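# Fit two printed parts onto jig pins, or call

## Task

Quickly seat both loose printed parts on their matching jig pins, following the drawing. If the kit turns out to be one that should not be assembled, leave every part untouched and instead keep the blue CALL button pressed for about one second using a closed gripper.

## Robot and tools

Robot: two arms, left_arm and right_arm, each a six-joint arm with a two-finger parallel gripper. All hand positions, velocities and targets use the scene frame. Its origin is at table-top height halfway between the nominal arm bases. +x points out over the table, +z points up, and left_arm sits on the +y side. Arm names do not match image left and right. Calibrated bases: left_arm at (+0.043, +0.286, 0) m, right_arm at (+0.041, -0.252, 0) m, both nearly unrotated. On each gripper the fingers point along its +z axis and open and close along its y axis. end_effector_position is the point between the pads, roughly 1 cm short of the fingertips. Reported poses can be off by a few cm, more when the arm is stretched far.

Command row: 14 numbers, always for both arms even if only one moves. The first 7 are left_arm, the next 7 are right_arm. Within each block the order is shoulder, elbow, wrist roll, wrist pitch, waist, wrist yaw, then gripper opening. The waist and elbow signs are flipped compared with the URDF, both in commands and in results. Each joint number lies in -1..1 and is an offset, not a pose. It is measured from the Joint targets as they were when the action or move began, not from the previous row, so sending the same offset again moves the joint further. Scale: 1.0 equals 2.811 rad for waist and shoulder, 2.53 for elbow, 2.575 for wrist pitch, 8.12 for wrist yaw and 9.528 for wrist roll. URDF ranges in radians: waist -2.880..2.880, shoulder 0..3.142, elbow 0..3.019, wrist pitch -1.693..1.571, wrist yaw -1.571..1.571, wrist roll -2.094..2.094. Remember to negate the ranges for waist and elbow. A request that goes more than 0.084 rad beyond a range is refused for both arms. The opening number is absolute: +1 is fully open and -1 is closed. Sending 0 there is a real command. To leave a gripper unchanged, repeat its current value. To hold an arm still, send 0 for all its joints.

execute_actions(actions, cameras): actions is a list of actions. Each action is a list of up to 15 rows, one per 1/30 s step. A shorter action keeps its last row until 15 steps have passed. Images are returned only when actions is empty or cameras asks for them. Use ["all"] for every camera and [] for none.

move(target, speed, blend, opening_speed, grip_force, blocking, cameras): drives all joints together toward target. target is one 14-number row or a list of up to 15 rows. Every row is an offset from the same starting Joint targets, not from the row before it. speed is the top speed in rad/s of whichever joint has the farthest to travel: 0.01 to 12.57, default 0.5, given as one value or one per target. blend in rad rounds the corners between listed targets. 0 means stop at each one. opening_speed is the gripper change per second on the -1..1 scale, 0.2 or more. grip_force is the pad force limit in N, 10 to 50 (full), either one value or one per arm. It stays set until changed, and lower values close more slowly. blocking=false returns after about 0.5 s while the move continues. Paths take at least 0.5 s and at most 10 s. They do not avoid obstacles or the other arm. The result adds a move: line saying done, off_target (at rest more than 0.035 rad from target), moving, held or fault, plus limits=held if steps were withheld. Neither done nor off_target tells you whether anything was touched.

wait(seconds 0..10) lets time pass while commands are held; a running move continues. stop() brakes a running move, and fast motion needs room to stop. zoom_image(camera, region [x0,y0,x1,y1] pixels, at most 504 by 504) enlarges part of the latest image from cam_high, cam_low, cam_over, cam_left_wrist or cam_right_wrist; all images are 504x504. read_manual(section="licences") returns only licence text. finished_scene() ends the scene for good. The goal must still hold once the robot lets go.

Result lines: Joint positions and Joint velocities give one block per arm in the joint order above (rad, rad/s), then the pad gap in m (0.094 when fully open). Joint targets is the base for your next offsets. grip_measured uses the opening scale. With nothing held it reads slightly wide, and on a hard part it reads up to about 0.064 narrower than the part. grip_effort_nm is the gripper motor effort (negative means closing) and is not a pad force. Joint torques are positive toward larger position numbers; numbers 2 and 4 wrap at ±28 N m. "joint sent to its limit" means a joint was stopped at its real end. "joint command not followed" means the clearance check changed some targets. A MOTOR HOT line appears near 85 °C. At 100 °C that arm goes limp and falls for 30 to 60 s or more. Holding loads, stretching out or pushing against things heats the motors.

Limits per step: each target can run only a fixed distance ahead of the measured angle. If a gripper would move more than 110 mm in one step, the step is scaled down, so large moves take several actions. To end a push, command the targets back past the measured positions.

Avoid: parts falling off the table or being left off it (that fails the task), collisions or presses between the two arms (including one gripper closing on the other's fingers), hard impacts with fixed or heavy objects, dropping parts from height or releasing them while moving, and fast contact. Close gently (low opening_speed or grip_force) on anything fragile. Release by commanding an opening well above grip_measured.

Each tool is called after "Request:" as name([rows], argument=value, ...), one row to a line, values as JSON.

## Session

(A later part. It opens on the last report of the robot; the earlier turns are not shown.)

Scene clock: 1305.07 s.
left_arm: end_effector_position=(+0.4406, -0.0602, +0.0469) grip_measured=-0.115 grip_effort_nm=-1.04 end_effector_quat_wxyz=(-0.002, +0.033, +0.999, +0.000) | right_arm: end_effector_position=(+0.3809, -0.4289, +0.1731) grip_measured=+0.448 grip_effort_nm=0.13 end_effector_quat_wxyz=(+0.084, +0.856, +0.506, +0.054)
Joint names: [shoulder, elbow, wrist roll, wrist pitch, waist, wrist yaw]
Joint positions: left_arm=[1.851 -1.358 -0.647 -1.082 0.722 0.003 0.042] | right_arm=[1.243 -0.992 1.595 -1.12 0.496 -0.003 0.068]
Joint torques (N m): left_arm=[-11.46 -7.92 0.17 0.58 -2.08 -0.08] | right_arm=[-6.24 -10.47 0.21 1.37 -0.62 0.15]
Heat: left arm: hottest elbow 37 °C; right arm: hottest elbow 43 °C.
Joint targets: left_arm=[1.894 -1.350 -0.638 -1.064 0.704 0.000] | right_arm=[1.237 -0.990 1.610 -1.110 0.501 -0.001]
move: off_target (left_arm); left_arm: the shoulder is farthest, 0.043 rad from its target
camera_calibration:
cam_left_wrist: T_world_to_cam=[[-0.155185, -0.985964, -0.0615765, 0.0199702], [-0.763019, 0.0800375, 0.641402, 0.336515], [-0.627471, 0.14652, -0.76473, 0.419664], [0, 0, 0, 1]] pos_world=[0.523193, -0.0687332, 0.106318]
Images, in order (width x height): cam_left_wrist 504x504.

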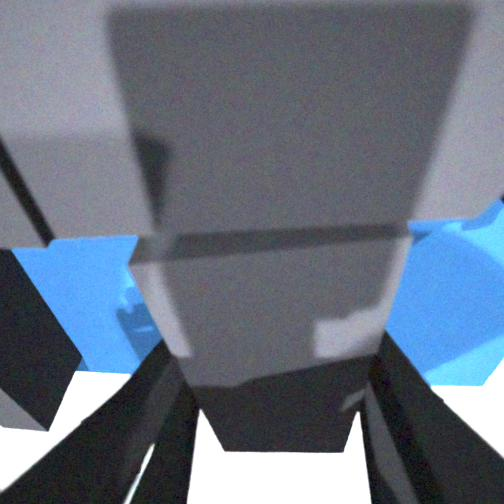

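Request:
move([
  [0,0,0,0,-0.0015,0,-0.3,0,0,0,0,0,0,0.45],
  [0,0,0,0,-0.0030,0,-0.3,0,0,0,0,0,0,0.45],
  [0,0,0,0,-0.0045,0,-0.3,0,0,0,0,0,0,0.45],
], speed=0.03)

Scene clock: 1309.17 s.
left_arm: end_effector_position=(+0.4432, -0.0571, +0.0384) grip_measured=-0.115 grip_effort_nm=-1.04 end_effector_quat_wxyz=(-0.008, +0.030, +1.000, +0.002) | right_arm: end_effector_position=(+0.3809, -0.4289, +0.1731) grip_measured=+0.448 grip_effort_nm=0.13 end_effector_quat_wxyz=(+0.084, +0.856, +0.506, +0.054)
Joint names: [shoulder, elbow, wrist roll, wrist pitch, waist, wrist yaw]
Joint positions: left_arm=[1.868 -1.358 -0.645 -1.076 0.714 0.006 0.042] | right_arm=[1.243 -0.992 1.595 -1.12 0.496 -0.003 0.068]
Joint torques (N m): left_arm=[-12.86 -7.83 0.13 0.31 -2.32 -0.23] | right_arm=[-6.3 -10.47 0.21 1.39 -0.62 0.14]
Heat: left arm: hottest elbow 37 °C; right arm: hottest elbow 43 °C.
Joint targets: left_arm=[1.893 -1.349 -0.638 -1.064 0.691 0.000] | right_arm=[1.237 -0.990 1.610 -1.110 0.501 -0.001]
move: done

Request:
move([
  [0,0,0,0.003,0.0040,0,-0.3,0,0,0,0,0,0,0.45],
  [0.0140,0.003,0,0.008,0.0040,0,-0.3,0,0,0,0,0,0,0.45],
], speed=0.05, cameras=["cam_left_wrist","cam_low"])

Request:
zoom_image(camera="cam_low", region=[140, 270, 240, 330])

Scene clock: 1315.30 s.
left_arm: end_effector_position=(+0.4432, -0.0571, +0.0375) grip_measured=-0.115 grip_effort_nm=-1.04 end_effector_quat_wxyz=(-0.008, +0.030, +1.000, +0.003) | right_arm: end_effector_position=(+0.3809, -0.4289, +0.1731) grip_measured=+0.448 grip_effort_nm=0.13 end_effector_quat_wxyz=(+0.084, +0.856, +0.506, +0.054)
Joint names: [shoulder, elbow, wrist roll, wrist pitch, waist, wrist yaw]
Joint positions: left_arm=[1.869 -1.358 -0.645 -1.075 0.714 0.006 0.042] | right_arm=[1.243 -0.992 1.595 -1.12 0.496 -0.003 0.068]
Joint torques (N m): left_arm=[-10.11 -7.23 0.14 1.06 -1.44 -0.23] | right_arm=[-6.24 -10.47 0.21 1.37 -0.67 0.14]
Heat: left arm: hottest elbow 36 °C; right arm: hottest elbow 43 °C.
Joint targets: left_arm=[1.933 -1.342 -0.638 -1.043 0.703 0.000] | right_arm=[1.237 -0.990 1.610 -1.110 0.501 -0.001]
move: off_target (left_arm); left_arm: the shoulder is farthest, 0.063 rad from its target
camera_calibration:
cam_left_wrist: T_world_to_cam=[[-0.149851, -0.986581, -0.0648229, 0.0205453], [-0.756258, 0.0721406, 0.650284, 0.340455], [-0.636881, 0.146468, -0.756921, 0.417434], [0, 0, 0, 1]] pos_world=[0.526407, -0.065432, 0.0959042]
Images, in order (width x height): cam_low 504x504, cam_left_wrist 504x504.

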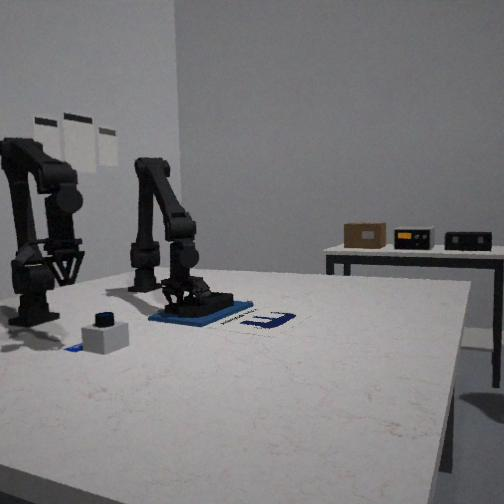

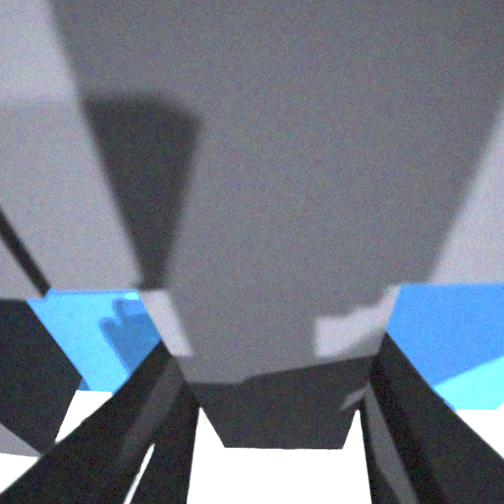

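Scaled by 5.040.

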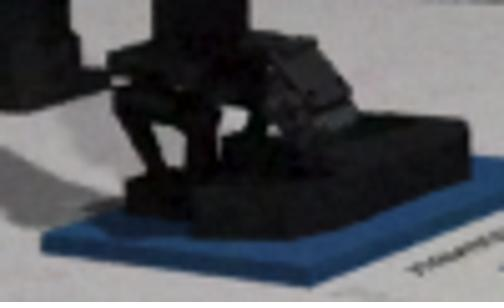

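Request:
move([
  [0,0,0,0.008,0.0,0,-0.3,0,0,0,0,0,0,0.45],
  [0.0100,0.006,0,0.008,0.0,0,-0.3,0,0,0,0,0,0,0.45],
], speed=0.05)

Scene clock: 1321.37 s.
left_arm: end_effector_position=(+0.4430, -0.0569, +0.0363) grip_measured=-0.115 grip_effort_nm=-1.04 end_effector_quat_wxyz=(-0.007, +0.030, +1.000, +0.002) | right_arm: end_effector_position=(+0.3809, -0.4289, +0.1731) grip_measured=+0.448 grip_effort_nm=0.13 end_effector_quat_wxyz=(+0.084, +0.856, +0.506, +0.054)
Joint names: [shoulder, elbow, wrist roll, wrist pitch, waist, wrist yaw]
Joint positions: left_arm=[1.869 -1.354 -0.645 -1.069 0.714 0.006 0.042] | right_arm=[1.243 -0.992 1.595 -1.12 0.496 -0.003 0.068]
Joint torques (N m): left_arm=[-8 -6.42 0.14 1.54 -1.38 -0.23] | right_arm=[-6.24 -10.47 0.21 1.37 -0.62 0.14]
Heat: left arm: hottest elbow 36 °C; right arm: hottest elbow 43 °C.
Joint targets: left_arm=[1.961 -1.327 -0.638 -1.023 0.703 0.000] | right_arm=[1.237 -0.990 1.610 -1.110 0.501 -0.001]
move: off_target (left_arm); left_arm: the shoulder is farthest, 0.092 rad from its target

Request:
move([
  [-0.0270,-0.0099,0,-0.0136,0,0,-0.3,0,0,0,0,0,0,0.45],
  [-0.0270,-0.0099,0,-0.0136,0,0,0.25,0,0,0,0,0,0,0.45],
  [-0.0573,-0.0534,0,-0.0610,0,0,0.25,0,0,0,0,0,0,0.45],
], speed=[0.08,0.1,0.1], opening_speed=0.4, cameras=["cam_left_wrist"])

Scene clock: 1334.17 s.
left_arm: end_effector_position=(+0.4461, -0.0568, +0.0860) grip_measured=+0.247 grip_effort_nm=0.12 end_effector_quat_wxyz=(+0.000, +0.029, +1.000, -0.001) | right_arm: end_effector_position=(+0.3809, -0.4289, +0.1731) grip_measured=+0.448 grip_effort_nm=0.13 end_effector_quat_wxyz=(+0.084, +0.856, +0.506, +0.054)
Joint names: [shoulder, elbow, wrist roll, wrist pitch, waist, wrist yaw]
Joint positions: left_arm=[1.809 -1.41 -0.644 -1.17 0.711 0.002 0.059] | right_arm=[1.243 -0.992 1.595 -1.12 0.496 -0.003 0.068]
Joint torques (N m): left_arm=[-15.33 -13.05 0.13 -0.42 -1.14 -0.07] | right_arm=[-6.24 -10.45 0.21 1.39 -0.62 0.14]
Heat: left arm: hottest elbow 35 °C; right arm: hottest elbow 43 °C.
Joint targets: left_arm=[1.800 -1.462 -0.638 -1.180 0.703 0.000] | right_arm=[1.237 -0.990 1.610 -1.110 0.501 -0.001]
move: off_target (left_arm); left_arm: the elbow is farthest, 0.052 rad from its target
camera_calibration:
cam_left_wrist: T_world_to_cam=[[-0.146644, -0.987414, -0.059236, 0.0223285], [-0.766272, 0.0755231, 0.638063, 0.316859], [-0.625559, 0.138959, -0.767702, 0.451444], [0, 0, 0, 1]] pos_world=[0.528479, -0.0646147, 0.145722]
Images, in order (width x height): cam_left_wrist 504x504.

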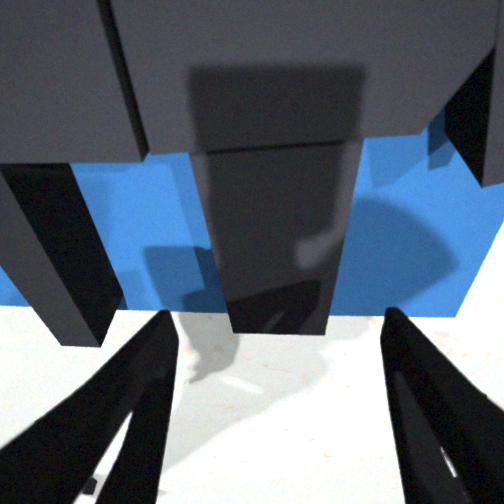

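Request:
move(target=[-0.0200,0,0,0,-0.22,0,0.25,0,0,0,0,0,0,0.45], speed=1.0, cameras=["cam_over","cam_low"])

Request:
zoom_image(camera="cam_low", region=[140, 270, 260, 340])

Request:
zoom_image(camera="cam_over", region=[180, 250, 430, 500])

Scene clock: 1339.90 s.
left_arm: end_effector_position=(+0.5725, +0.2494, +0.1145) grip_measured=+0.248 grip_effort_nm=0.12 end_effector_quat_wxyz=(+0.027, -0.284, +0.958, -0.010) | right_arm: end_effector_position=(+0.3809, -0.4289, +0.1731) grip_measured=+0.448 grip_effort_nm=0.13 end_effector_quat_wxyz=(+0.084, +0.856, +0.506, +0.054)
Joint names: [shoulder, elbow, wrist roll, wrist pitch, waist, wrist yaw]
Joint positions: left_arm=[1.753 -1.41 -0.644 -1.17 0.076 0 0.059] | right_arm=[1.243 -0.992 1.595 -1.12 0.496 -0.003 0.068]
Joint torques (N m): left_arm=[-14.74 -13.18 0.14 -0.32 0.44 0.02] | right_arm=[-6.24 -10.47 0.21 1.37 -0.62 0.14]
Heat: left arm: hottest elbow 35 °C; right arm: hottest elbow 43 °C.
Joint targets: left_arm=[1.744 -1.462 -0.638 -1.180 0.084 0.000] | right_arm=[1.237 -0.990 1.610 -1.110 0.501 -0.001]
move: off_target (left_arm); left_arm: the elbow is farthest, 0.052 rad from its target
Images, in order (width x height): cam_low 504x504, cam_over 504x504.

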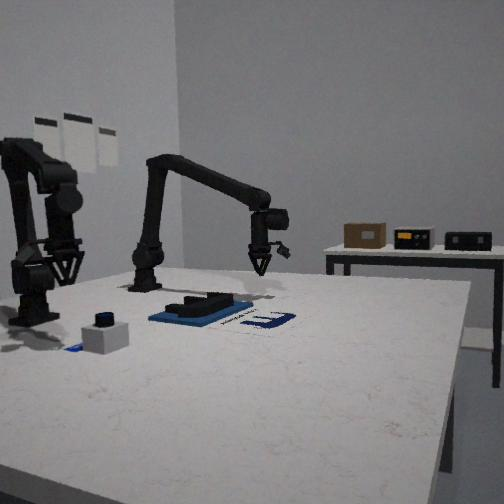

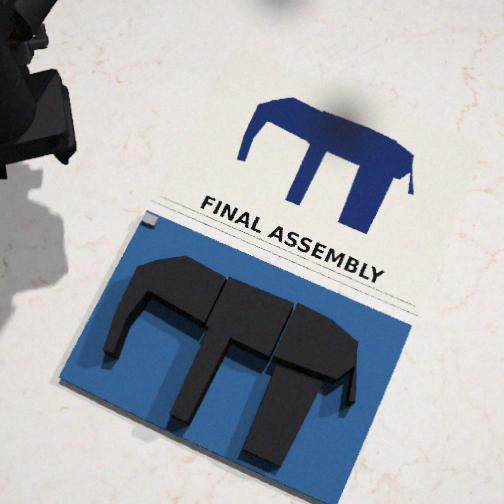

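Scaled by 4.200.

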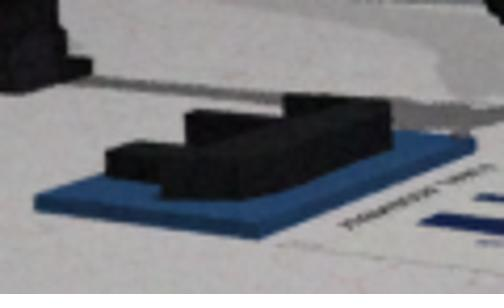

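Scaled by 2.016.

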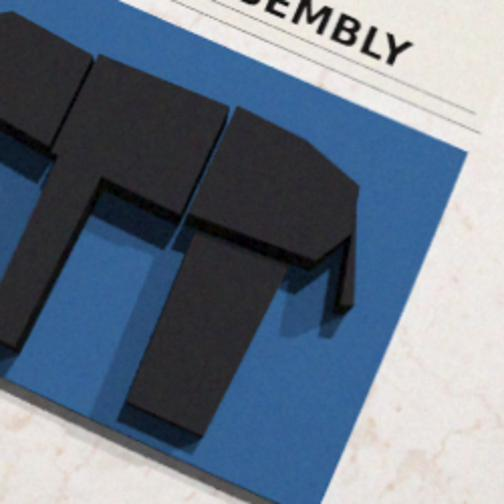

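Request:
finished_scene()

The scene is finished: the task was done.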